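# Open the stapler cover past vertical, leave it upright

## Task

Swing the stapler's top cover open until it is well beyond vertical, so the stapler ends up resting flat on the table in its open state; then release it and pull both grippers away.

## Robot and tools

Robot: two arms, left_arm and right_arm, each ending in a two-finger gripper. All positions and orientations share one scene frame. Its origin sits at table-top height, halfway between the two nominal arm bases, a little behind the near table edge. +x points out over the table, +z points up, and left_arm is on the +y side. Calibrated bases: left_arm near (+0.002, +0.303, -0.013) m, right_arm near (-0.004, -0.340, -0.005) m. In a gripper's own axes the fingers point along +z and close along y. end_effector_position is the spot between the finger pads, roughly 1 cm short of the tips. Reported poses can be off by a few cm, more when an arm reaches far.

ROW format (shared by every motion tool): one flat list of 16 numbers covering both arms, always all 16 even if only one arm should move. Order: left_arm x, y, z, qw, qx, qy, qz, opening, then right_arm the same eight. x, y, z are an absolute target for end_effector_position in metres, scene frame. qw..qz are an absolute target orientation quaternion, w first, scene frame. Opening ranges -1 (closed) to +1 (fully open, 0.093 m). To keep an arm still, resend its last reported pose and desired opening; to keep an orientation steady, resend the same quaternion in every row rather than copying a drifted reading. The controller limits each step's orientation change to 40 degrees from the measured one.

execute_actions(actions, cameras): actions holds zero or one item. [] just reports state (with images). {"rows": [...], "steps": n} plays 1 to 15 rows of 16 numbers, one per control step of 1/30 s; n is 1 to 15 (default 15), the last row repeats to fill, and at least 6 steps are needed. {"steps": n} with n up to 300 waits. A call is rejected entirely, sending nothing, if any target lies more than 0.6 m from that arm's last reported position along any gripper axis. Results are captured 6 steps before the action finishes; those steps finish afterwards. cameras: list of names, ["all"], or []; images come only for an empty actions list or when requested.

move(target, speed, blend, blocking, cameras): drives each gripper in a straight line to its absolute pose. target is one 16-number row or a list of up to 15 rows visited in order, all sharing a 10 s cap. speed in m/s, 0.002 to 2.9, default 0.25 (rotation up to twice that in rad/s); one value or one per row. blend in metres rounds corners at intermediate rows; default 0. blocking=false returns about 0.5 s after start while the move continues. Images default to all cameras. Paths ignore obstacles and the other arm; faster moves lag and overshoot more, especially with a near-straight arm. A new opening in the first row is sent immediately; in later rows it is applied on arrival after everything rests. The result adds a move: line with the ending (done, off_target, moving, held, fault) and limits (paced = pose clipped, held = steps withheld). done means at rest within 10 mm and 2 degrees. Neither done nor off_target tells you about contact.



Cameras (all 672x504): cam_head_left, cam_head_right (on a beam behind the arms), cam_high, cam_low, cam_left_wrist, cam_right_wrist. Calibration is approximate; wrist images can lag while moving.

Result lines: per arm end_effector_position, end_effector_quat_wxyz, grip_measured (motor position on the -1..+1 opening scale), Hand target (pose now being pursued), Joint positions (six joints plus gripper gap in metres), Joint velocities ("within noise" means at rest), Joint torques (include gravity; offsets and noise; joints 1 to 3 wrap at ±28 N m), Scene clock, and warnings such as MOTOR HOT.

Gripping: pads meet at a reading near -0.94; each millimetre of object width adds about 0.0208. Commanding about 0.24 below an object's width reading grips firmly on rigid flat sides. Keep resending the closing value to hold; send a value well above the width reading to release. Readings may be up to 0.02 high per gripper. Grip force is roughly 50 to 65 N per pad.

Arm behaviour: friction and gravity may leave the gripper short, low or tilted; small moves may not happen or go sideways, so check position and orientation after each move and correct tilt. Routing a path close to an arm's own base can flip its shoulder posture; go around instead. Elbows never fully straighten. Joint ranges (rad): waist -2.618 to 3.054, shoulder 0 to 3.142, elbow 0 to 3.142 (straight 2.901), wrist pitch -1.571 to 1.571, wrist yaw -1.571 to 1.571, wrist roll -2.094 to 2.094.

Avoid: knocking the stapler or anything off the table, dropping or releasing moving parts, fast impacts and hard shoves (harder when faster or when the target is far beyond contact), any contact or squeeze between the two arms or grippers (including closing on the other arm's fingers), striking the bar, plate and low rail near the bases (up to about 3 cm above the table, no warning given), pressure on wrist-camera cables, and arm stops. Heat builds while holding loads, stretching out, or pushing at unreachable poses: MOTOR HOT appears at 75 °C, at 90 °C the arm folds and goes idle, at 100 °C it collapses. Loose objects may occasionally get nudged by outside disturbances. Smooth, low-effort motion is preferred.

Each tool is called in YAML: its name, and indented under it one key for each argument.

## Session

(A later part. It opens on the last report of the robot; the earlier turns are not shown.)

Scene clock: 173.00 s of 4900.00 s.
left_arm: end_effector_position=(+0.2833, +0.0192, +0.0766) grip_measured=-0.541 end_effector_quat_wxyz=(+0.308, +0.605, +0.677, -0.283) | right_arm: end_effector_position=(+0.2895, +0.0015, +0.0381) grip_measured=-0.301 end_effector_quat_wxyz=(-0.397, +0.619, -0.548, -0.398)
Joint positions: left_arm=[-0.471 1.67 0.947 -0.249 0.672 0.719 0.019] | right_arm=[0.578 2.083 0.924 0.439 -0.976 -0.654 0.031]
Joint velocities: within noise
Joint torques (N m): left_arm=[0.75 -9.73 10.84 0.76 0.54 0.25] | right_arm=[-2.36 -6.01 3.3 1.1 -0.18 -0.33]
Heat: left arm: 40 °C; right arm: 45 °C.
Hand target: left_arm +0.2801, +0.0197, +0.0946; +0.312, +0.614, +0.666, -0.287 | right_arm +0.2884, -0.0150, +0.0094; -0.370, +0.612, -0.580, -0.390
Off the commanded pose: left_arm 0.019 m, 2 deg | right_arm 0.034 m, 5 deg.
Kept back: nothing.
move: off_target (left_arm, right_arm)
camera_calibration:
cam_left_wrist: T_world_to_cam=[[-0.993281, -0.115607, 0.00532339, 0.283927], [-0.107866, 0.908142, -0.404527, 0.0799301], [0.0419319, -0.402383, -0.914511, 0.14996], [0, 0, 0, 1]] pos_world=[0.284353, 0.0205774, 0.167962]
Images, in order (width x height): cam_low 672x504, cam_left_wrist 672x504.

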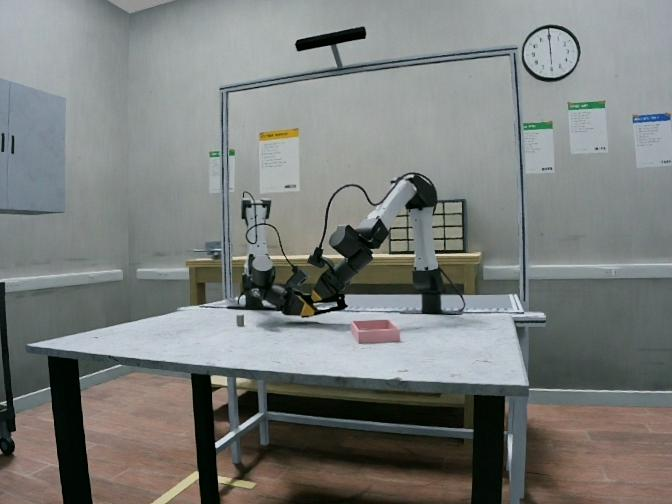

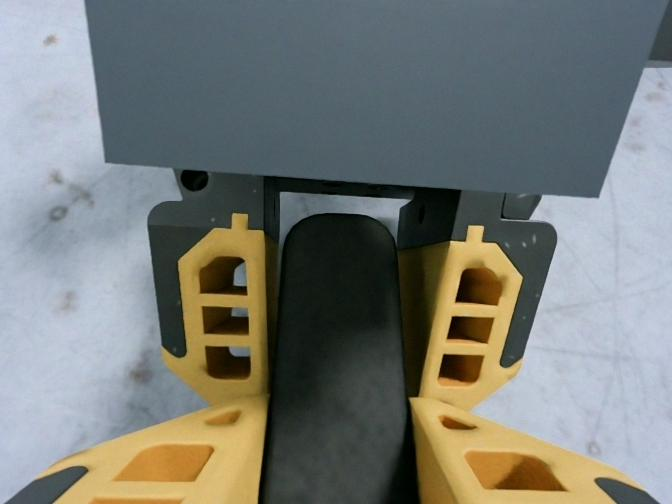

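move:
  target:
    - [0.280,0.012,0.052,0.3672,0.5878,0.6359,-0.3394,-0.7,0.290,-0.012,0.017,0.3949,-0.5943,0.5639,0.4161,-0.8]
  speed: 0.04
  cameras: ["cam_low","cam_left_wrist"]

zoom_image:
  camera: "cam_low"
  region: [270, 260, 380, 342]

Scene clock: 178.43 s of 4900.00 s.
left_arm: end_effector_position=(+0.2806, +0.0118, +0.0585) grip_measured=-0.541 end_effector_quat_wxyz=(+0.364, +0.587, +0.639, -0.338) | right_arm: end_effector_position=(+0.2888, -0.0087, +0.0205) grip_measured=-0.301 end_effector_quat_wxyz=(-0.397, +0.605, -0.560, -0.403)
Joint positions: left_arm=[-0.446 1.734 0.785 0.129 0.814 0.648 0.019] | right_arm=[0.557 2.127 0.876 0.537 -0.986 -0.623 0.031]
Joint velocities: within noise
Joint torques (N m): left_arm=[0.39 -5.52 5.31 2.21 0.34 0.04] | right_arm=[-1.16 -7.28 4.44 1.82 -0.64 0.18]
Heat: left arm: 40 °C; right arm: 44 °C.
Hand target: left_arm +0.2798, +0.0121, +0.0521; +0.367, +0.588, +0.636, -0.339 | right_arm +0.2899, -0.0121, +0.0170; -0.394, +0.595, -0.564, -0.416
Off the commanded pose: left_arm 0.007 m, 1 deg | right_arm 0.005 m, 2 deg.
Kept back: nothing.
move: done
camera_calibration:
cam_left_wrist: T_world_to_cam=[[-0.995873, -0.0907133, 0.00269485, 0.281063], [-0.0767066, 0.825493, -0.559176, 0.0803622], [0.0485001, -0.557075, -0.829045, 0.125571], [0, 0, 0, 1]] pos_world=[0.279978, 0.0291104, 0.148283]
Images, in order (width x height): cam_low 672x504, cam_left_wrist 672x504.

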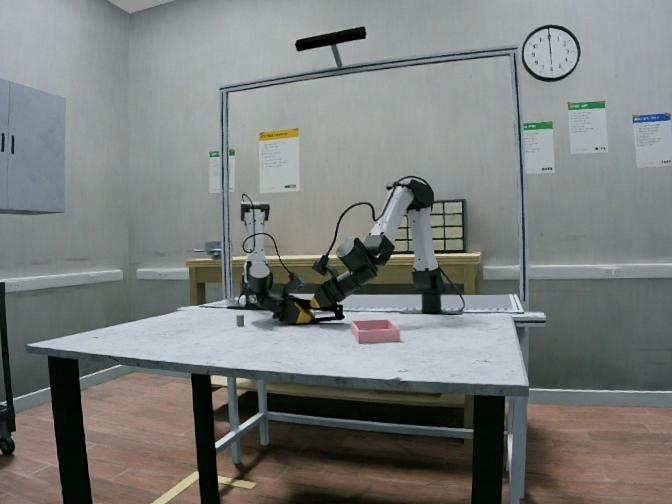

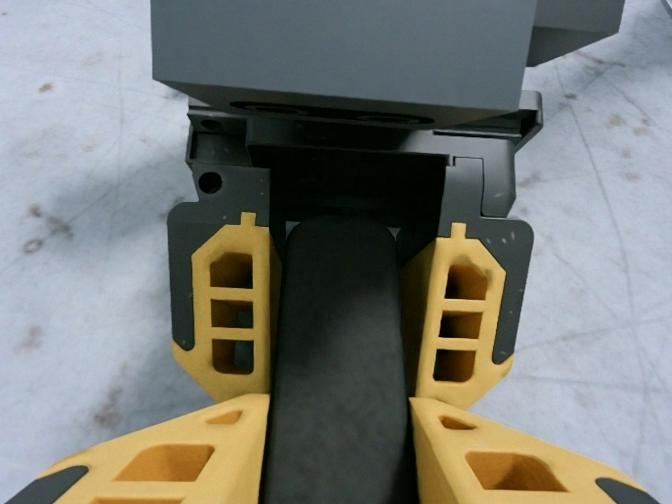

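Scaled by 4.582.

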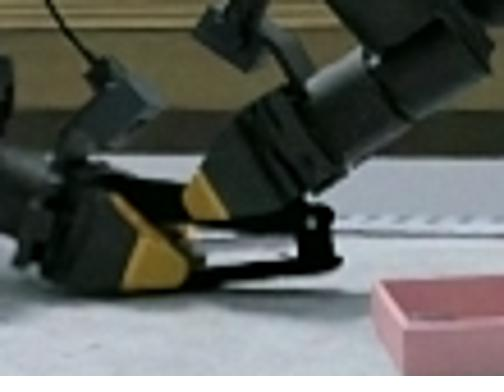

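move:
  target:
    - [0.280,0.008,0.034,0.3672,0.5878,0.6359,-0.3394,-0.7,0.290,-0.014,0.017,0.3949,-0.5943,0.5639,0.4161,-0.8]
  speed: 0.04
  cameras: ["cam_low"]

zoom_image:
  camera: "cam_low"
  region: [270, 260, 380, 342]

Scene clock: 179.37 s of 4900.00 s.
left_arm: end_effector_position=(+0.2813, +0.0101, +0.0471) grip_measured=-0.541 end_effector_quat_wxyz=(+0.369, +0.586, +0.634, -0.344) | right_arm: end_effector_position=(+0.2900, -0.0134, +0.0188) grip_measured=-0.301 end_effector_quat_wxyz=(-0.396, +0.601, -0.564, -0.404)
Joint positions: left_arm=[-0.444 1.78 0.764 0.212 0.829 0.642 0.019] | right_arm=[0.545 2.128 0.868 0.537 -0.991 -0.623 0.031]
Joint velocities: within noise
Joint torques (N m): left_arm=[-0.88 -4.42 5.04 2.37 0.1 -0.02] | right_arm=[-0.61 -7.34 4.71 1.77 -0.65 0.14]
Heat: left arm: 40 °C; right arm: 44 °C.
Hand target: left_arm +0.2794, +0.0085, +0.0344; +0.366, +0.588, +0.636, -0.340 | right_arm +0.2899, -0.0140, +0.0170; -0.394, +0.595, -0.564, -0.416
Off the commanded pose: left_arm 0.013 m, 1 deg | right_arm 0.002 m, 2 deg.
Kept back: nothing.
move: off_target (left_arm)
Images, in order (width x height): cam_low 672x504.

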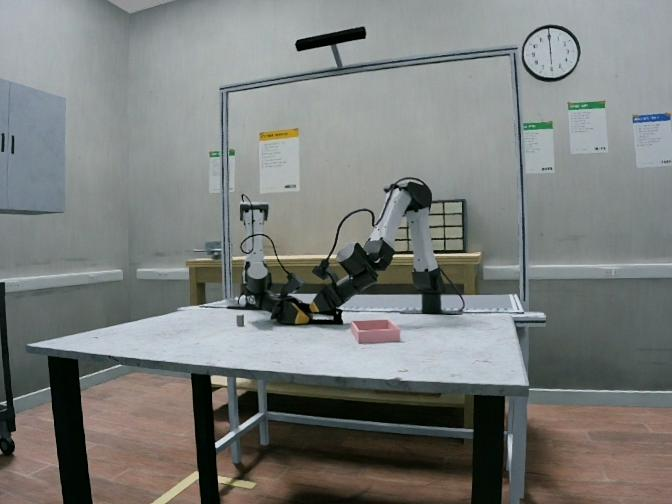

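Scaled by 4.582.

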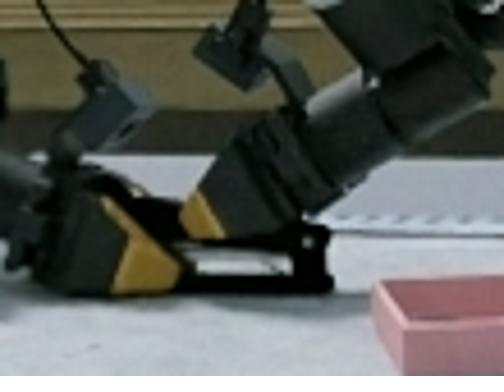

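move:
  target:
    - [0.280,0.009,0.044,0.3672,0.5878,0.6359,-0.3394,-0.3,0.290,-0.014,0.017,0.3949,-0.5943,0.5639,0.4161,-0.8]
  cameras: []

move:
  target:
    - [0.280,0.012,0.055,0.3672,0.5878,0.6359,-0.3394,1,0.290,-0.014,0.017,0.3949,-0.5943,0.5639,0.4161,-0.8]
    - [0.273,0.09,0.11,0.3672,0.5878,0.6359,-0.3394,1,0.290,-0.014,0.017,0.3949,-0.5943,0.5639,0.4161,-0.8]
    - [0.269,0.15,0.065,0.4212,0.5561,0.6015,-0.3894,1,0.290,-0.014,0.017,0.3949,-0.5943,0.5639,0.4161,-0.8]
    - [0.274,0.065,0.032,0.4212,0.5561,0.6015,-0.3894,1,0.290,-0.014,0.017,0.3949,-0.5943,0.5639,0.4161,-0.8]
  speed: 0.1
  cameras: ["cam_low","cam_left_wrist"]

zoom_image:
  camera: "cam_low"
  region: [270, 260, 380, 342]

Scene clock: 180.67 s of 4900.00 s.
left_arm: end_effector_position=(+0.2817, +0.0085, +0.0428) grip_measured=-0.302 end_effector_quat_wxyz=(+0.368, +0.587, +0.634, -0.343) | right_arm: end_effector_position=(+0.2899, -0.0133, +0.0190) grip_measured=-0.301 end_effector_quat_wxyz=(-0.395, +0.599, -0.566, -0.406)
Joint positions: left_arm=[-0.449 1.797 0.763 0.229 0.824 0.641 0.031] | right_arm=[0.545 2.128 0.868 0.538 -0.992 -0.614 0.031]
Joint velocities: within noise
Joint torques (N m): left_arm=[-0.12 -8.24 6.15 1.69 0.16 -0.01] | right_arm=[-0.58 -7.35 4.64 1.79 -0.65 0.1]
Heat: left arm: 40 °C; right arm: 44 °C.
Hand target: left_arm +0.2801, +0.0090, +0.0440; +0.367, +0.588, +0.636, -0.339 | right_arm +0.2899, -0.0140, +0.0170; -0.394, +0.595, -0.564, -0.416
Off the commanded pose: left_arm 0.002 m, 0 deg | right_arm 0.002 m, 1 deg.
Kept back: nothing.
move: done
No camera images: "cameras" was empty.

Scene clock: 184.37 s of 4900.00 s.
left_arm: end_effector_position=(+0.2748, +0.0646, +0.0376) grip_measured=+1.000 end_effector_quat_wxyz=(+0.422, +0.557, +0.597, -0.394) | right_arm: end_effector_position=(+0.2900, -0.0133, +0.0191) grip_measured=-0.301 end_effector_quat_wxyz=(-0.394, +0.598, -0.567, -0.407)
Joint positions: left_arm=[-0.241 1.82 0.582 0.457 1.085 0.712 0.093] | right_arm=[0.545 2.128 0.868 0.539 -0.992 -0.611 0.031]
Joint velocities: within noise
Joint torques (N m): left_arm=[-0.08 -5.64 4.19 1.95 0.16 -0.05] | right_arm=[-0.55 -7.24 4.62 1.78 -0.64 0.04]
Heat: left arm: 39 °C; right arm: 44 °C.
Hand target: left_arm +0.2740, +0.0651, +0.0321; +0.421, +0.556, +0.602, -0.389 | right_arm +0.2899, -0.0140, +0.0170; -0.394, +0.595, -0.564, -0.416
Off the commanded pose: left_arm 0.006 m, 1 deg | right_arm 0.002 m, 1 deg.
Kept back: nothing.
move: done
camera_calibration:
cam_left_wrist: T_world_to_cam=[[-0.997028, -0.0770409, 0.000188014, 0.279753], [-0.054656, 0.705609, -0.70649, 0.0318535], [0.0542959, -0.7044, -0.707723, 0.141272], [0, 0, 0, 1]] pos_world=[0.272992, 0.0985881, 0.122433]
Images, in order (width x height): cam_low 672x504, cam_left_wrist 672x504.

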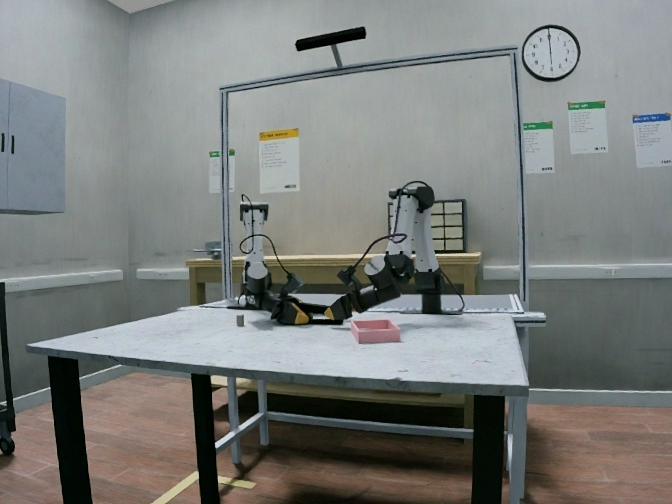

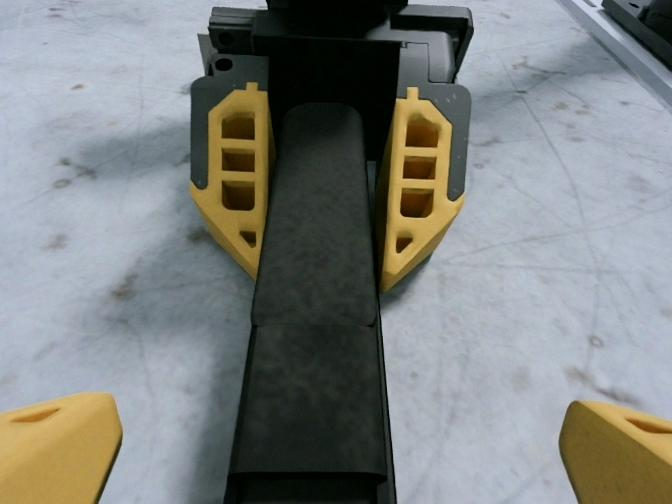

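Scaled by 4.582.

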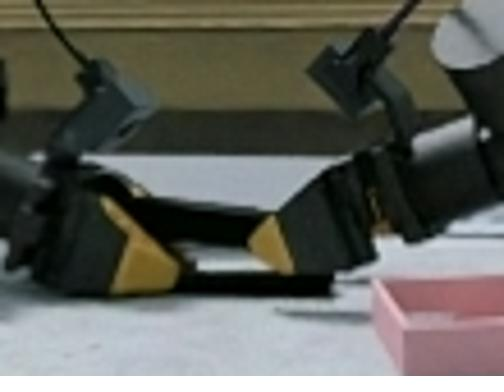

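move:
  target:
    - [0.281,0.048,0.019,0.4212,0.5561,0.6015,-0.3894,1,0.290,-0.014,0.017,0.3949,-0.5943,0.5639,0.4161,-0.8]
  speed: 0.06
  cameras: ["cam_low","cam_left_wrist"]

zoom_image:
  camera: "cam_low"
  region: [270, 260, 380, 342]

Scene clock: 185.57 s of 4900.00 s.
left_arm: end_effector_position=(+0.2744, +0.0504, +0.0187) grip_measured=+1.000 end_effector_quat_wxyz=(+0.413, +0.554, +0.603, -0.398) | right_arm: end_effector_position=(+0.2900, -0.0133, +0.0191) grip_measured=-0.301 end_effector_quat_wxyz=(-0.394, +0.598, -0.567, -0.407)
Joint positions: left_arm=[-0.291 1.915 0.582 0.591 1.049 0.64 0.093] | right_arm=[0.545 2.128 0.868 0.539 -0.992 -0.611 0.031]
Joint velocities: within noise
Joint torques (N m): left_arm=[-0.13 -5.96 6.16 1.98 0.13 -0.03] | right_arm=[-0.5 -7.21 4.6 1.77 -0.63 0.03]
Heat: left arm: 39 °C; right arm: 44 °C.
Hand target: left_arm +0.2809, +0.0481, +0.0192; +0.421, +0.556, +0.601, -0.389 | right_arm +0.2899, -0.0140, +0.0170; -0.394, +0.595, -0.564, -0.416
Off the commanded pose: left_arm 0.007 m, 1 deg | right_arm 0.002 m, 1 deg.
Kept back: nothing.
move: done
camera_calibration:
cam_left_wrist: T_world_to_cam=[[-0.996738, -0.0776101, 0.0221422, 0.277708], [-0.0709075, 0.711082, -0.699524, 0.0325932], [0.0385452, -0.698812, -0.714266, 0.122073], [0, 0, 0, 1]] pos_world=[0.274408, 0.0836825, 0.103843]
Images, in order (width x height): cam_low 672x504, cam_left_wrist 672x504.

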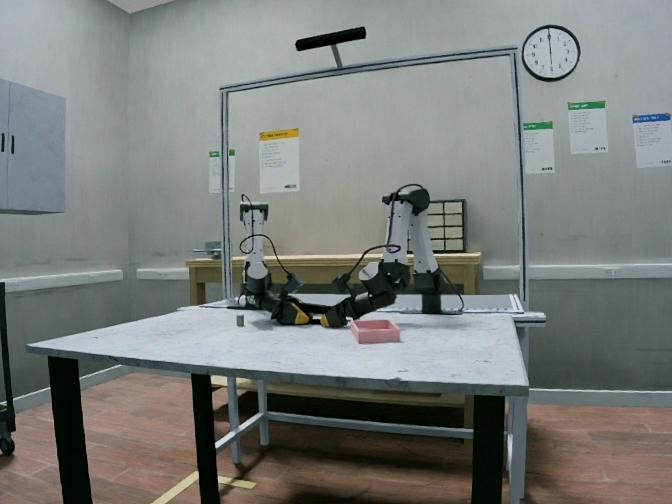

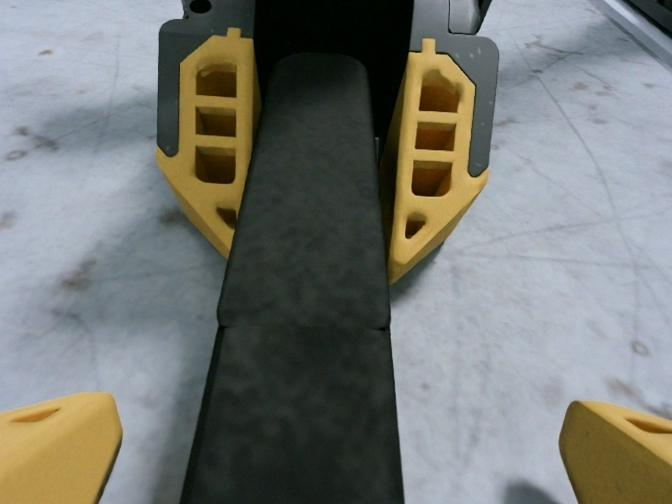

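Scaled by 4.582.

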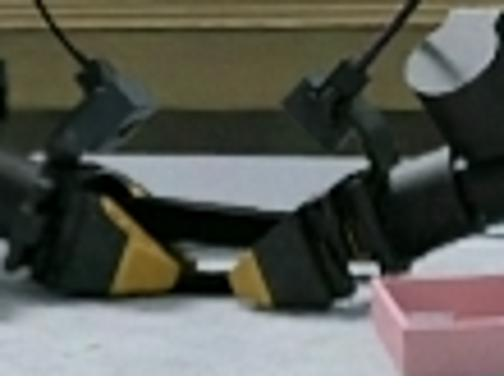

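move:
  target:
    - [0.292,0.047,0.021,0.4212,0.5561,0.6015,-0.3894,1,0.290,-0.014,0.017,0.3949,-0.5943,0.5639,0.4161,-0.8]
  speed: 0.06
  cameras: ["cam_low","cam_left_wrist"]

zoom_image:
  camera: "cam_low"
  region: [270, 260, 380, 342]

Scene clock: 186.57 s of 4900.00 s.
left_arm: end_effector_position=(+0.2856, +0.0464, +0.0231) grip_measured=+1.000 end_effector_quat_wxyz=(+0.422, +0.557, +0.597, -0.395) | right_arm: end_effector_position=(+0.2900, -0.0133, +0.0191) grip_measured=-0.301 end_effector_quat_wxyz=(-0.394, +0.598, -0.567, -0.407)
Joint positions: left_arm=[-0.291 1.931 0.622 0.591 1.048 0.639 0.093] | right_arm=[0.545 2.128 0.868 0.539 -0.992 -0.611 0.031]
Joint velocities: within noise
Joint torques (N m): left_arm=[0.84 -6.09 7.1 1.58 0.2 0.07] | right_arm=[-0.62 -7.28 4.77 1.77 -0.65 0.03]
Heat: left arm: 39 °C; right arm: 44 °C.
Hand target: left_arm +0.2919, +0.0471, +0.0212; +0.421, +0.556, +0.601, -0.389 | right_arm +0.2899, -0.0140, +0.0170; -0.394, +0.595, -0.564, -0.416
Off the commanded pose: left_arm 0.007 m, 1 deg | right_arm 0.002 m, 1 deg.
Kept back: nothing.
move: done
camera_calibration:
cam_left_wrist: T_world_to_cam=[[-0.99694, -0.0781621, 0.00120073, 0.289075], [-0.0561544, 0.705381, -0.7066, 0.0354959], [0.0543824, -0.704505, -0.707612, 0.117575], [0, 0, 0, 1]] pos_world=[0.28379, 0.0803887, 0.107932]
Images, in order (width x height): cam_low 672x504, cam_left_wrist 672x504.

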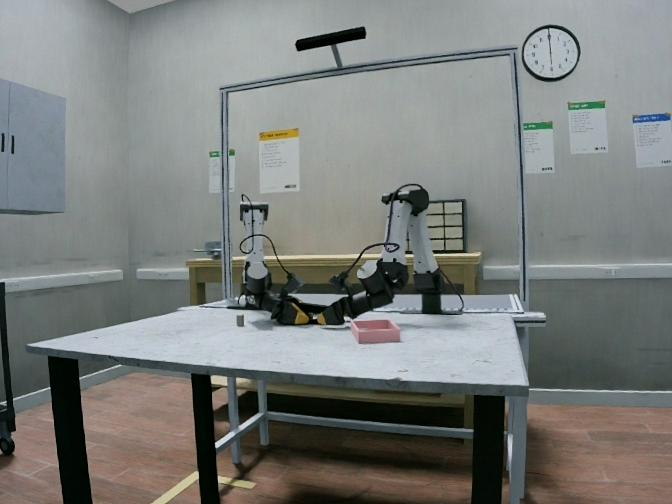

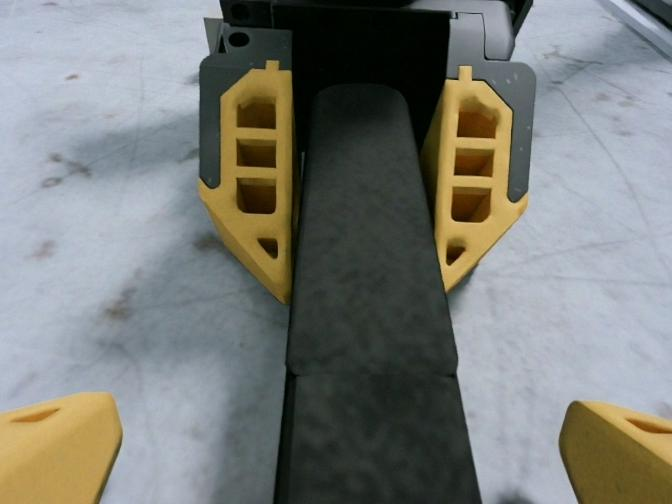

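Scaled by 4.582.

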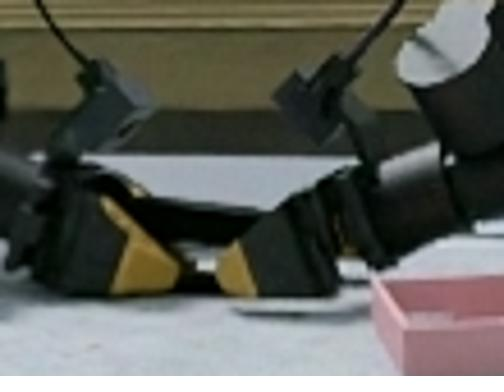

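move:
  target:
    - [0.2780,0.049,0.013,0.4212,0.5561,0.6015,-0.3894,1,0.290,-0.014,0.017,0.3949,-0.5943,0.5639,0.4161,-0.8]
  speed: 0.06
  cameras: ["cam_low","cam_left_wrist"]

zoom_image:
  camera: "cam_low"
  region: [270, 260, 380, 342]

Scene clock: 187.73 s of 4900.00 s.
left_arm: end_effector_position=(+0.2790, +0.0488, +0.0178) grip_measured=+1.000 end_effector_quat_wxyz=(+0.421, +0.556, +0.598, -0.395) | right_arm: end_effector_position=(+0.2900, -0.0133, +0.0191) grip_measured=-0.301 end_effector_quat_wxyz=(-0.394, +0.598, -0.567, -0.407)
Joint positions: left_arm=[-0.291 1.937 0.591 0.624 1.048 0.639 0.093] | right_arm=[0.545 2.128 0.868 0.539 -0.992 -0.611 0.031]
Joint velocities: within noise
Joint torques (N m): left_arm=[-0.17 -6.13 3.77 2 0.12 -0.03] | right_arm=[-0.61 -7.23 4.7 1.79 -0.62 0.01]
Heat: left arm: 39 °C; right arm: 43 °C.
Hand target: left_arm +0.2780, +0.0491, +0.0131; +0.421, +0.556, +0.601, -0.390 | right_arm +0.2899, -0.0140, +0.0170; -0.394, +0.595, -0.564, -0.416
Off the commanded pose: left_arm 0.005 m, 1 deg | right_arm 0.002 m, 1 deg.
Kept back: nothing.
move: done
camera_calibration:
cam_left_wrist: T_world_to_cam=[[-0.996907, -0.078496, 0.00385254, 0.282628], [-0.058334, 0.706219, -0.705587, 0.0302731], [0.052665, -0.703629, -0.708613, 0.116371], [0, 0, 0, 1]] pos_world=[0.277391, 0.082688, 0.102734]
Images, in order (width x height): cam_low 672x504, cam_left_wrist 672x504.

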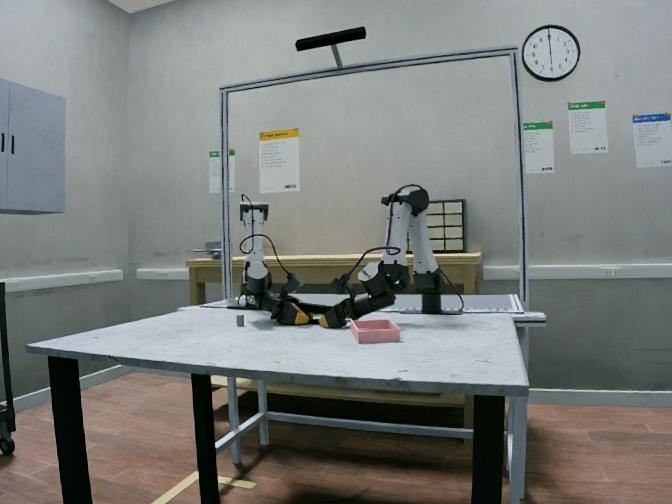

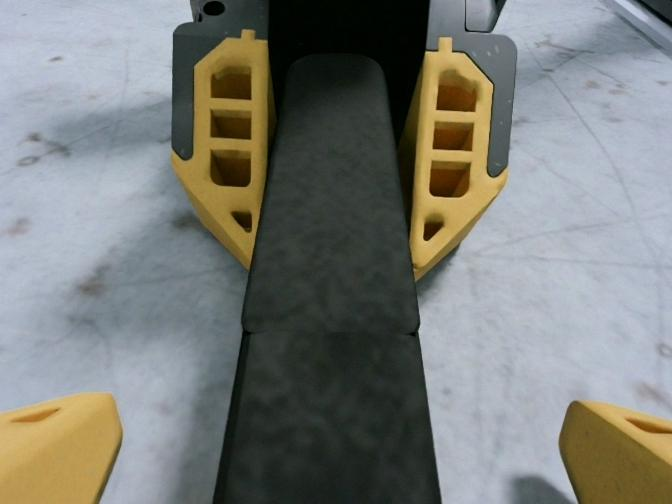

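Scaled by 4.582.

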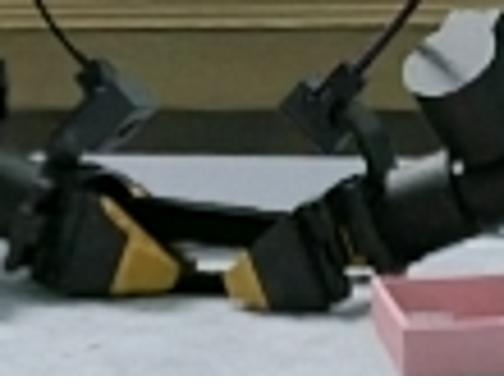

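move:
  target:
    - [0.2760,0.049,0.010,0.4212,0.5561,0.6015,-0.3894,-0.1,0.290,-0.014,0.017,0.3949,-0.5943,0.5639,0.4161,-0.8]
  cameras: []

move:
  target:
    - [0.2760,0.049,0.010,0.4212,0.5561,0.6015,-0.3894,-0.3,0.290,-0.014,0.017,0.3949,-0.5943,0.5639,0.4161,-0.8]
  cameras: []

move:
  target:
    - [0.2760,0.049,0.011,0.4212,0.5561,0.6015,-0.3894,-0.6,0.290,-0.014,0.017,0.3949,-0.5943,0.5639,0.4161,-0.8]
  cameras: ["cam_low","cam_left_wrist"]

zoom_image:
  camera: "cam_low"
  region: [270, 260, 380, 342]

Scene clock: 188.93 s of 4900.00 s.
left_arm: end_effector_position=(+0.2786, +0.0493, +0.0156) grip_measured=-0.098 end_effector_quat_wxyz=(+0.424, +0.556, +0.597, -0.393) | right_arm: end_effector_position=(+0.2900, -0.0133, +0.0191) grip_measured=-0.301 end_effector_quat_wxyz=(-0.394, +0.598, -0.567, -0.407)
Joint positions: left_arm=[-0.291 1.946 0.582 0.651 1.045 0.637 0.041] | right_arm=[0.545 2.128 0.868 0.539 -0.992 -0.611 0.031]
Joint velocities: within noise
Joint torques (N m): left_arm=[-0.44 -6.09 3.62 2.04 0.13 -0.05] | right_arm=[-0.55 -7.2 4.63 1.78 -0.65 0.04]
Heat: left arm: 39 °C; right arm: 43 °C.
Hand target: left_arm +0.2759, +0.0491, +0.0101; +0.421, +0.556, +0.602, -0.389 | right_arm +0.2899, -0.0140, +0.0170; -0.394, +0.595, -0.564, -0.416
Off the commanded pose: left_arm 0.006 m, 1 deg | right_arm 0.002 m, 1 deg.
Kept back: nothing.
move: done
No camera images: "cameras" was empty.

Scene clock: 189.63 s of 4900.00 s.
left_arm: end_effector_position=(+0.2790, +0.0493, +0.0155) grip_measured=-0.269 end_effector_quat_wxyz=(+0.424, +0.556, +0.598, -0.392) | right_arm: end_effector_position=(+0.2899, -0.0133, +0.0191) grip_measured=-0.301 end_effector_quat_wxyz=(-0.394, +0.598, -0.567, -0.407)
Joint positions: left_arm=[-0.291 1.946 0.582 0.653 1.042 0.635 0.032] | right_arm=[0.545 2.128 0.868 0.539 -0.992 -0.61 0.031]
Joint velocities: within noise
Joint torques (N m): left_arm=[-0.44 -6.05 3.56 2.03 0.15 -0.02] | right_arm=[-0.54 -7.36 4.57 1.79 -0.64 0.02]
Heat: left arm: 39 °C; right arm: 43 °C.
Hand target: left_arm +0.2760, +0.0491, +0.0101; +0.421, +0.556, +0.602, -0.389 | right_arm +0.2899, -0.0140, +0.0170; -0.394, +0.595, -0.564, -0.416
Off the commanded pose: left_arm 0.006 m, 1 deg | right_arm 0.002 m, 1 deg.
Kept back: nothing.
move: done
No camera images: "cameras" was empty.

Scene clock: 190.33 s of 4900.00 s.
left_arm: end_effector_position=(+0.2790, +0.0493, +0.0155) grip_measured=-0.270 end_effector_quat_wxyz=(+0.424, +0.556, +0.598, -0.392) | right_arm: end_effector_position=(+0.2899, -0.0133, +0.0191) grip_measured=-0.301 end_effector_quat_wxyz=(-0.394, +0.598, -0.567, -0.407)
Joint positions: left_arm=[-0.291 1.946 0.582 0.653 1.042 0.635 0.032] | right_arm=[0.545 2.128 0.868 0.539 -0.992 -0.61 0.031]
Joint velocities: within noise
Joint torques (N m): left_arm=[-0.42 -6.42 3.58 1.98 0.15 -0.02] | right_arm=[-0.62 -7.24 4.56 1.76 -0.62 0.03]
Heat: left arm: 39 °C; right arm: 43 °C.
Hand target: left_arm +0.2760, +0.0491, +0.0110; +0.421, +0.556, +0.601, -0.389 | right_arm +0.2899, -0.0140, +0.0170; -0.394, +0.595, -0.564, -0.416
Off the commanded pose: left_arm 0.005 m, 1 deg | right_arm 0.002 m, 1 deg.
Kept back: nothing.
move: done
camera_calibration:
cam_left_wrist: T_world_to_cam=[[-0.99645, -0.0841405, -0.00278968, 0.28297], [-0.0576232, 0.705823, -0.706041, 0.0280666], [0.0613757, -0.703374, -0.708165, 0.112587], [0, 0, 0, 1]] pos_world=[0.276672, 0.0831902, 0.100336]
Images, in order (width x height): cam_low 672x504, cam_left_wrist 672x504.

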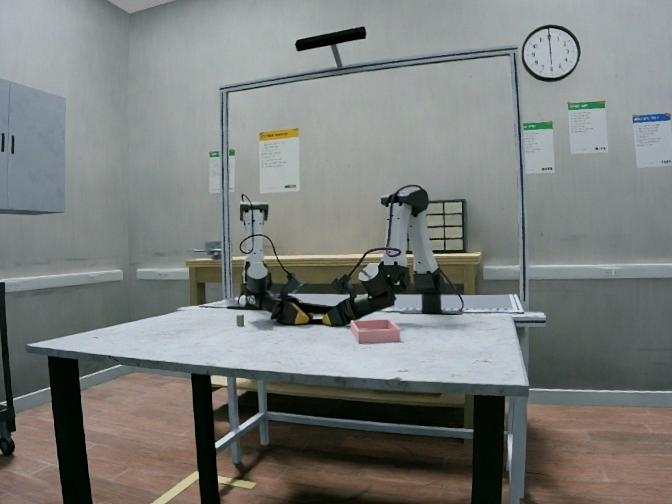

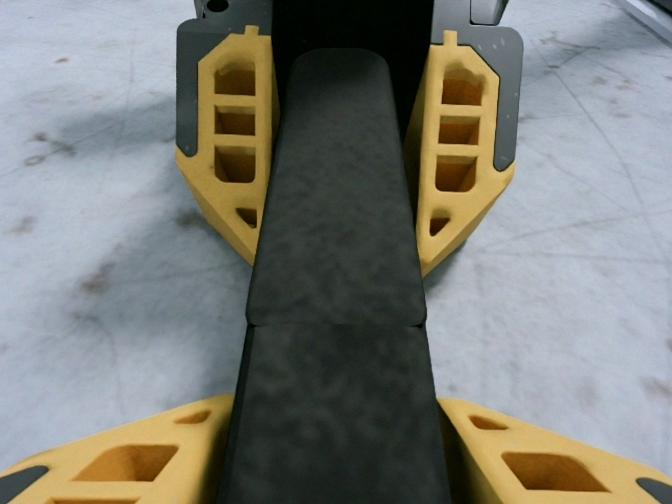

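Scaled by 4.582.

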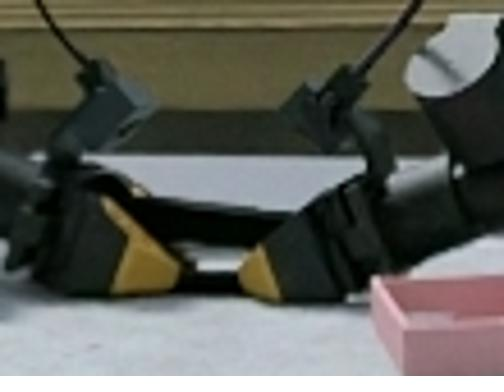

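move:
  target:
    - [0.2760,0.049,0.011,0.4212,0.5561,0.6015,-0.3894,-0.75,0.290,-0.014,0.018,0.3949,-0.5943,0.5639,0.4161,-0.1]
  cameras: []

move:
  target:
    - [0.2760,0.049,0.011,0.4212,0.5561,0.6015,-0.3894,-0.75,0.290,-0.018,0.022,0.3949,-0.5943,0.5639,0.4161,1]
    - [0.2760,0.049,0.011,0.4212,0.5561,0.6015,-0.3894,-0.75,0.293,-0.10,0.055,0.3949,-0.5943,0.5639,0.4161,1]
    - [0.2760,0.049,0.011,0.4212,0.5561,0.6015,-0.3894,-0.75,0.293,-0.09,0.115,0.3178,-0.6434,0.6106,0.3349,1]
  speed: 0.1
  cameras: ["cam_low","cam_right_wrist"]

Scene clock: 191.47 s of 4900.00 s.
left_arm: end_effector_position=(+0.2790, +0.0493, +0.0155) grip_measured=-0.271 end_effector_quat_wxyz=(+0.424, +0.556, +0.598, -0.392) | right_arm: end_effector_position=(+0.2891, -0.0131, +0.0196) grip_measured=-0.102 end_effector_quat_wxyz=(-0.393, +0.598, -0.566, -0.410)
Joint positions: left_arm=[-0.291 1.946 0.582 0.653 1.042 0.634 0.032] | right_arm=[0.545 2.128 0.868 0.539 -0.998 -0.608 0.04]
Joint velocities: within noise
Joint torques (N m): left_arm=[-0.43 -6.41 3.58 1.98 0.16 -0.02] | right_arm=[-0.61 -7.53 4.67 1.77 -0.54 0.04]
Heat: left arm: 38 °C; right arm: 43 °C.
Hand target: left_arm +0.2760, +0.0491, +0.0111; +0.421, +0.556, +0.602, -0.389 | right_arm +0.2899, -0.0140, +0.0180; -0.394, +0.595, -0.564, -0.416
Off the commanded pose: left_arm 0.005 m, 1 deg | right_arm 0.002 m, 1 deg.
Kept back: nothing.
move: done
No camera images: "cameras" was empty.

Scene clock: 195.00 s of 4900.00 s.
left_arm: end_effector_position=(+0.2790, +0.0493, +0.0155) grip_measured=-0.271 end_effector_quat_wxyz=(+0.424, +0.556, +0.598, -0.392) | right_arm: end_effector_position=(+0.2872, -0.0927, +0.0961) grip_measured=+1.000 end_effector_quat_wxyz=(-0.296, +0.631, -0.625, -0.351)
Joint positions: left_arm=[-0.291 1.946 0.582 0.653 1.042 0.634 0.032] | right_arm=[0.379 1.801 1.1 -0.557 -0.916 -1.064 0.093]
Joint velocities: within noise
Joint torques (N m): left_arm=[-0.4 -6.43 3.6 1.98 0.15 -0.02] | right_arm=[0.28 -10.37 8.42 0.72 -0.53 -0.15]
Heat: left arm: 38 °C; right arm: 44 °C.
Hand target: left_arm +0.2760, +0.0491, +0.0111; +0.421, +0.556, +0.602, -0.389 | right_arm +0.2925, -0.0901, +0.1148; -0.318, +0.643, -0.611, -0.335
Off the commanded pose: left_arm 0.005 m, 1 deg | right_arm 0.020 m, 4 deg.
Kept back: nothing.
move: off_target (right_arm)
camera_calibration:
cam_right_wrist: T_world_to_cam=[[0.995926, 0.0197824, -0.0879799, -0.273508], [-0.0263935, -0.868969, -0.494161, 0.0156833], [-0.0862276, 0.49447, -0.864907, 0.234912], [0, 0, 0, 1]] pos_world=[0.293064, -0.0971179, 0.186864]
Images, in order (width x height): cam_low 672x504, cam_right_wrist 672x504.

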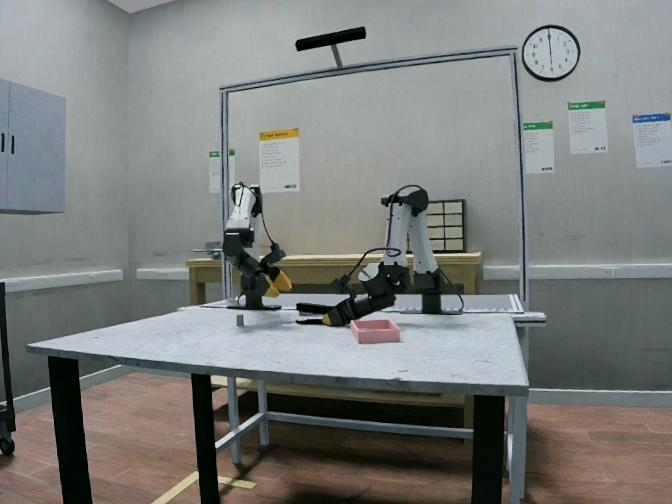

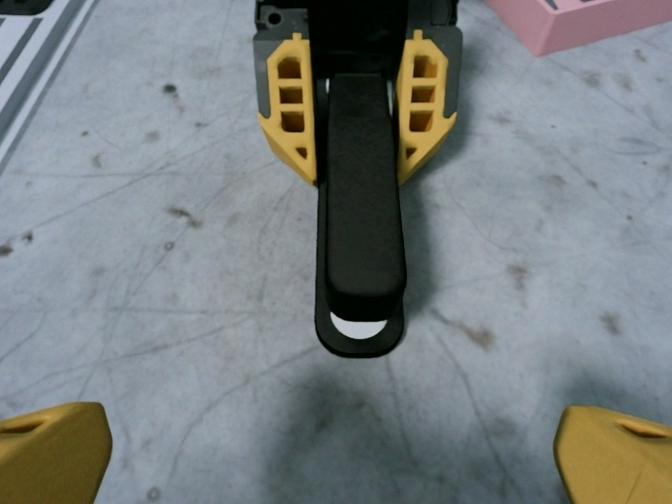

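move:
  target:
    - [0.2760,0.049,0.011,0.4212,0.5561,0.6015,-0.3894,-0.75,0.294,-0.075,0.10,0.3073,-0.6411,0.6300,0.3127,1]
    - [0.2760,0.049,0.011,0.4212,0.5561,0.6015,-0.3894,-0.75,0.295,-0.018,0.052,0.3073,-0.6411,0.6300,0.3127,1]
  speed: 0.08
  cameras: ["cam_low","cam_right_wrist"]

zoom_image:
  camera: "cam_low"
  region: [270, 260, 380, 342]

Scene clock: 197.40 s of 4900.00 s.
left_arm: end_effector_position=(+0.2790, +0.0493, +0.0155) grip_measured=-0.271 end_effector_quat_wxyz=(+0.424, +0.556, +0.598, -0.392) | right_arm: end_effector_position=(+0.2909, -0.0204, +0.0568) grip_measured=+1.000 end_effector_quat_wxyz=(-0.303, +0.643, -0.628, -0.317)
Joint positions: left_arm=[-0.291 1.946 0.582 0.653 1.042 0.634 0.032] | right_arm=[0.586 1.924 1.082 -0.186 -0.765 -0.803 0.093]
Joint velocities: within noise
Joint torques (N m): left_arm=[-0.42 -6.38 3.59 1.98 0.15 -0.02] | right_arm=[0.28 -7.19 6.05 1.56 -0.41 0]
Heat: left arm: 38 °C; right arm: 45 °C.
Hand target: left_arm +0.2760, +0.0491, +0.0111; +0.421, +0.556, +0.602, -0.389 | right_arm +0.2949, -0.0182, +0.0521; -0.307, +0.641, -0.630, -0.313
Off the commanded pose: left_arm 0.005 m, 1 deg | right_arm 0.007 m, 1 deg.
Kept back: nothing.
move: done
camera_calibration:
cam_right_wrist: T_world_to_cam=[[0.999517, 0.00233879, -0.0309792, -0.286722], [-0.012111, -0.888941, -0.457862, 0.0525112], [-0.0286095, 0.458016, -0.888483, 0.149391], [0, 0, 0, 1]] pos_world=[0.291493, -0.0210734, 0.147892]
Images, in order (width x height): cam_low 672x504, cam_right_wrist 672x504.

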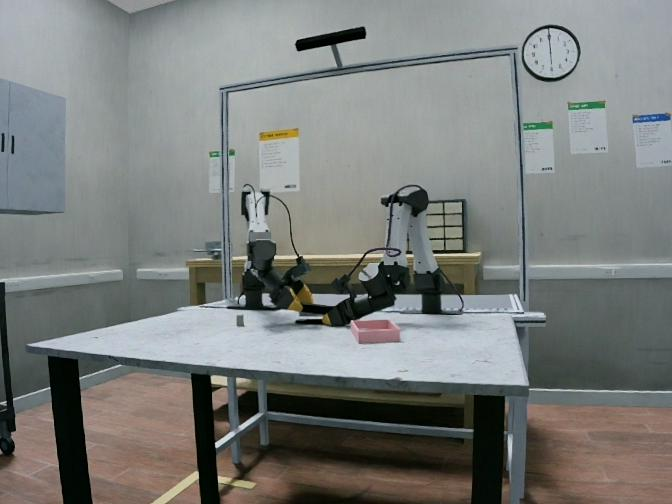

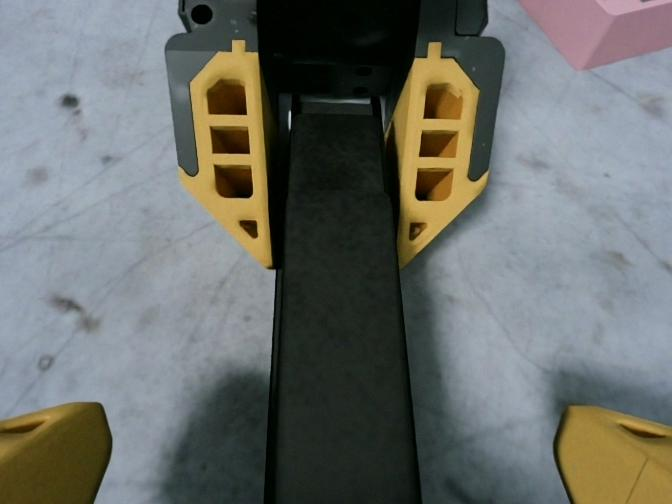

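Scaled by 4.582.

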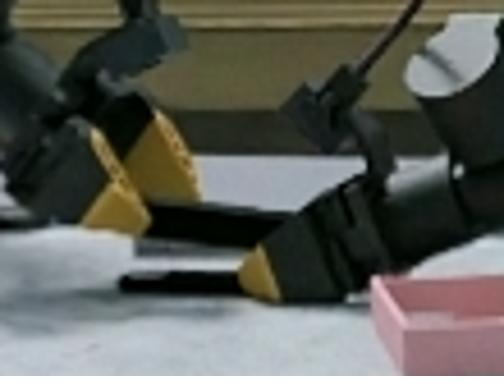

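move:
  target:
    - [0.2760,0.049,0.011,0.4212,0.5561,0.6015,-0.3894,-0.75,0.298,-0.0155,0.042,0.3073,-0.6411,0.6300,0.3127,1]
  speed: 0.06
  cameras: ["cam_low","cam_right_wrist"]

zoom_image:
  camera: "cam_low"
  region: [270, 260, 380, 342]

Scene clock: 198.33 s of 4900.00 s.
left_arm: end_effector_position=(+0.2790, +0.0493, +0.0155) grip_measured=-0.271 end_effector_quat_wxyz=(+0.424, +0.556, +0.598, -0.392) | right_arm: end_effector_position=(+0.2943, -0.0188, +0.0469) grip_measured=+1.000 end_effector_quat_wxyz=(-0.303, +0.642, -0.630, -0.317)
Joint positions: left_arm=[-0.291 1.946 0.582 0.653 1.042 0.634 0.032] | right_arm=[0.586 1.957 1.082 -0.153 -0.763 -0.799 0.093]
Joint velocities: within noise
Joint torques (N m): left_arm=[-0.46 -6.42 3.58 1.98 0.16 -0.02] | right_arm=[0.38 -7.32 6.06 1.48 -0.38 0.01]
Heat: left arm: 39 °C; right arm: 45 °C.
Hand target: left_arm +0.2760, +0.0491, +0.0111; +0.421, +0.556, +0.602, -0.389 | right_arm +0.2979, -0.0157, +0.0421; -0.307, +0.641, -0.630, -0.313
Off the commanded pose: left_arm 0.005 m, 1 deg | right_arm 0.007 m, 1 deg.
Kept back: nothing.
move: done
camera_calibration:
cam_right_wrist: T_world_to_cam=[[0.999472, -0.000870865, -0.0324651, -0.29048], [-0.0156099, -0.88948, -0.456707, 0.0504819], [-0.0284793, 0.456973, -0.889024, 0.139888], [0, 0, 0, 1]] pos_world=[0.295099, -0.0192753, 0.137989]
Images, in order (width x height): cam_low 672x504, cam_right_wrist 672x504.

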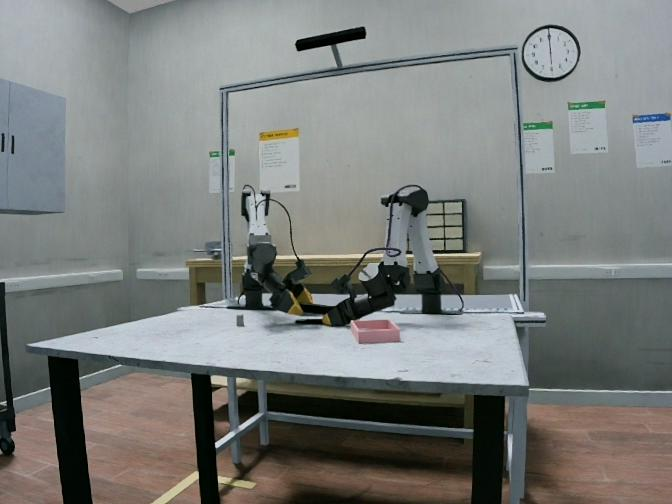

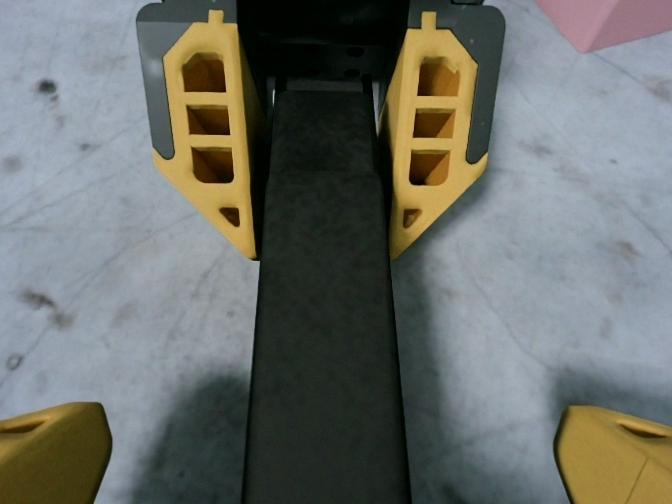

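Scaled by 4.582.

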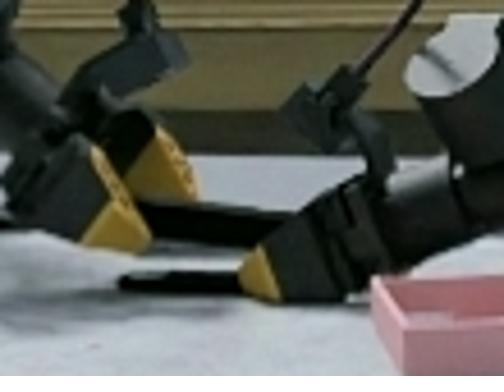

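move:
  target:
    - [0.2760,0.049,0.011,0.4212,0.5561,0.6015,-0.3894,-0.75,0.297,-0.0155,0.042,0.3073,-0.6411,0.6300,0.3127,-0.3]
  cameras: []

move:
  target:
    - [0.2760,0.049,0.011,0.4212,0.5561,0.6015,-0.3894,-0.75,0.297,-0.0155,0.042,0.3073,-0.6411,0.6300,0.3127,-0.45]
  cameras: []

move:
  target:
    - [0.2760,0.049,0.011,0.4212,0.5561,0.6015,-0.3894,-0.75,0.297,-0.0155,0.042,0.3073,-0.6411,0.6300,0.3127,-0.6]
  cameras: ["cam_low","cam_right_wrist"]

Scene clock: 199.33 s of 4900.00 s.
left_arm: end_effector_position=(+0.2792, +0.0494, +0.0155) grip_measured=-0.271 end_effector_quat_wxyz=(+0.424, +0.556, +0.599, -0.391) | right_arm: end_effector_position=(+0.2939, -0.0177, +0.0472) grip_measured=-0.298 end_effector_quat_wxyz=(-0.303, +0.642, -0.629, -0.317)
Joint positions: left_arm=[-0.291 1.946 0.582 0.653 1.041 0.634 0.032] | right_arm=[0.589 1.957 1.082 -0.15 -0.763 -0.798 0.031]
Joint velocities: within noise
Joint torques (N m): left_arm=[-0.44 -6.41 3.58 1.98 0.17 -0.02] | right_arm=[0.25 -7.34 5.79 1.56 -0.34 0.01]
Heat: left arm: 39 °C; right arm: 45 °C.
Hand target: left_arm +0.2760, +0.0490, +0.0111; +0.421, +0.556, +0.601, -0.389 | right_arm +0.2969, -0.0156, +0.0421; -0.307, +0.641, -0.630, -0.313
Off the commanded pose: left_arm 0.006 m, 1 deg | right_arm 0.006 m, 1 deg.
Kept back: nothing.
move: done
No camera images: "cameras" was empty.

Scene clock: 200.03 s of 4900.00 s.
left_arm: end_effector_position=(+0.2796, +0.0494, +0.0155) grip_measured=-0.271 end_effector_quat_wxyz=(+0.425, +0.557, +0.598, -0.390) | right_arm: end_effector_position=(+0.2929, -0.0176, +0.0468) grip_measured=-0.448 end_effector_quat_wxyz=(-0.302, +0.642, -0.629, -0.318)
Joint positions: left_arm=[-0.291 1.946 0.582 0.654 1.04 0.637 0.032] | right_arm=[0.59 1.957 1.08 -0.15 -0.764 -0.798 0.024]
Joint velocities: within noise
Joint torques (N m): left_arm=[-0.42 -6.41 3.58 1.97 0.18 -0.05] | right_arm=[0.13 -7.43 5.86 1.58 -0.34 0.01]
Heat: left arm: 39 °C; right arm: 45 °C.
Hand target: left_arm +0.2760, +0.0490, +0.0111; +0.421, +0.556, +0.601, -0.389 | right_arm +0.2969, -0.0157, +0.0422; -0.307, +0.641, -0.630, -0.313
Off the commanded pose: left_arm 0.006 m, 1 deg | right_arm 0.007 m, 1 deg.
Kept back: nothing.
move: done
No camera images: "cameras" was empty.

Scene clock: 200.73 s of 4900.00 s.
left_arm: end_effector_position=(+0.2796, +0.0494, +0.0155) grip_measured=-0.271 end_effector_quat_wxyz=(+0.425, +0.557, +0.597, -0.390) | right_arm: end_effector_position=(+0.2929, -0.0176, +0.0468) grip_measured=-0.506 end_effector_quat_wxyz=(-0.302, +0.642, -0.629, -0.318)
Joint positions: left_arm=[-0.291 1.946 0.582 0.654 1.04 0.639 0.032] | right_arm=[0.59 1.957 1.08 -0.15 -0.764 -0.798 0.021]
Joint velocities: within noise
Joint torques (N m): left_arm=[-0.44 -6.42 3.59 1.97 0.19 -0.06] | right_arm=[0.14 -7.43 5.87 1.56 -0.36 0.01]
Heat: left arm: 39 °C; right arm: 45 °C.
Hand target: left_arm +0.2760, +0.0490, +0.0111; +0.421, +0.556, +0.601, -0.389 | right_arm +0.2969, -0.0157, +0.0422; -0.307, +0.641, -0.630, -0.313
Off the commanded pose: left_arm 0.006 m, 1 deg | right_arm 0.007 m, 1 deg.
Kept back: nothing.
move: done
camera_calibration:
cam_right_wrist: T_world_to_cam=[[0.999451, 0.00247064, -0.0330357, -0.289035], [-0.012926, -0.889089, -0.457553, 0.0507319], [-0.0305021, 0.457728, -0.888569, 0.139803], [0, 0, 0, 1]] pos_world=[0.293796, -0.0181727, 0.137889]
Images, in order (width x height): cam_low 672x504, cam_right_wrist 672x504.

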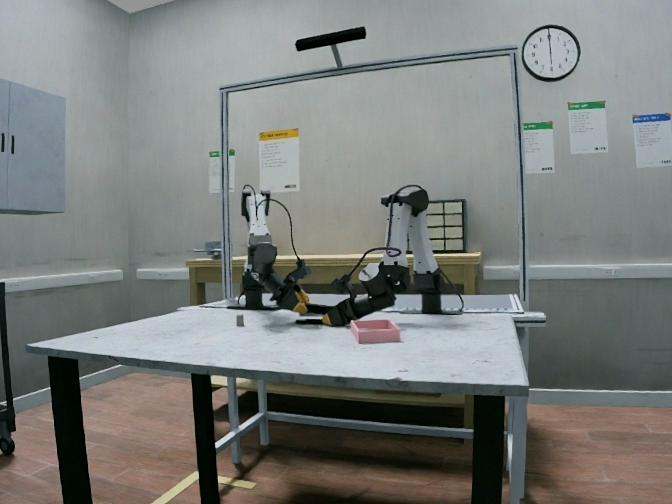

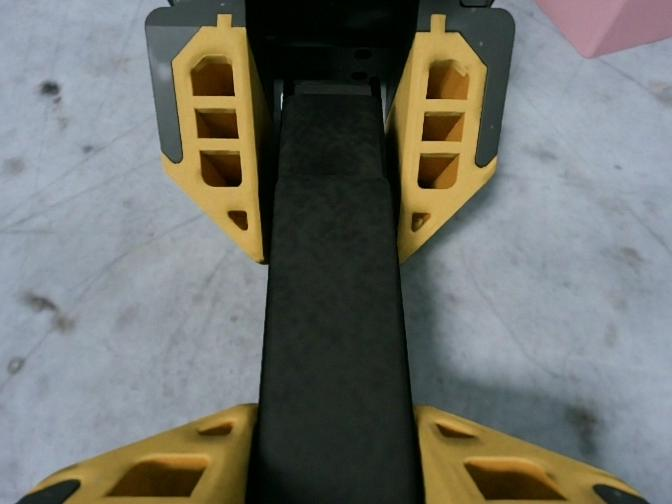

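move:
  target:
    - [0.2760,0.049,0.006,0.4212,0.5561,0.6015,-0.3894,-0.8,0.296,-0.012,0.088,0.2682,-0.6590,0.6476,0.2730,-0.7]
  speed: 0.03
  cameras: ["cam_low"]

zoom_image:
  camera: "cam_low"
  region: [270, 260, 380, 342]

Scene clock: 204.17 s of 4900.00 s.
left_arm: end_effector_position=(+0.2781, +0.0482, +0.0144) grip_measured=-0.271 end_effector_quat_wxyz=(+0.425, +0.557, +0.594, -0.396) | right_arm: end_effector_position=(+0.2907, -0.0165, +0.0579) grip_measured=-0.522 end_effector_quat_wxyz=(-0.243, +0.660, -0.654, -0.278)
Joint positions: left_arm=[-0.293 1.96 0.582 0.672 1.053 0.633 0.032] | right_arm=[0.629 1.954 1.235 -0.435 -0.649 -0.829 0.02]
Joint velocities: within noise
Joint torques (N m): left_arm=[-0.24 -5.75 3.37 2.01 0.04 -0.01] | right_arm=[0.05 -13.07 8.65 0.82 -0.43 0.07]
Heat: left arm: 39 °C; right arm: 46 °C.
Hand target: left_arm +0.2759, +0.0492, +0.0062; +0.421, +0.556, +0.602, -0.389 | right_arm +0.2954, -0.0121, +0.0875; -0.269, +0.659, -0.647, -0.273
Off the commanded pose: left_arm 0.009 m, 1 deg | right_arm 0.031 m, 3 deg.
Kept back: nothing.
move: off_target (right_arm)
Images, in order (width x height): cam_low 672x504.

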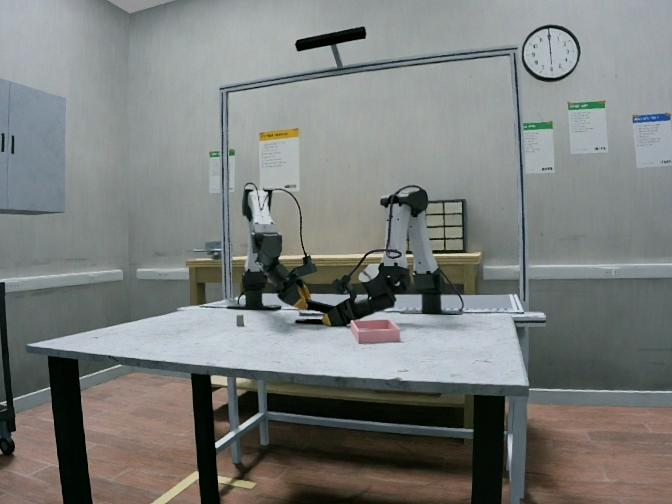

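Scaled by 4.582.

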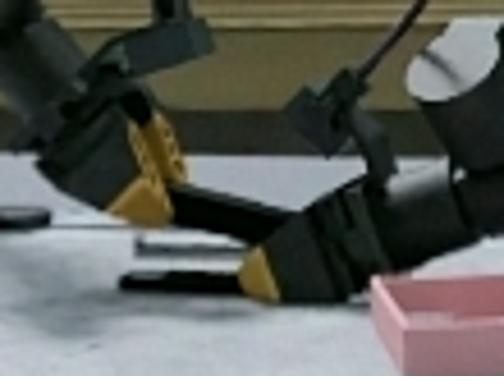

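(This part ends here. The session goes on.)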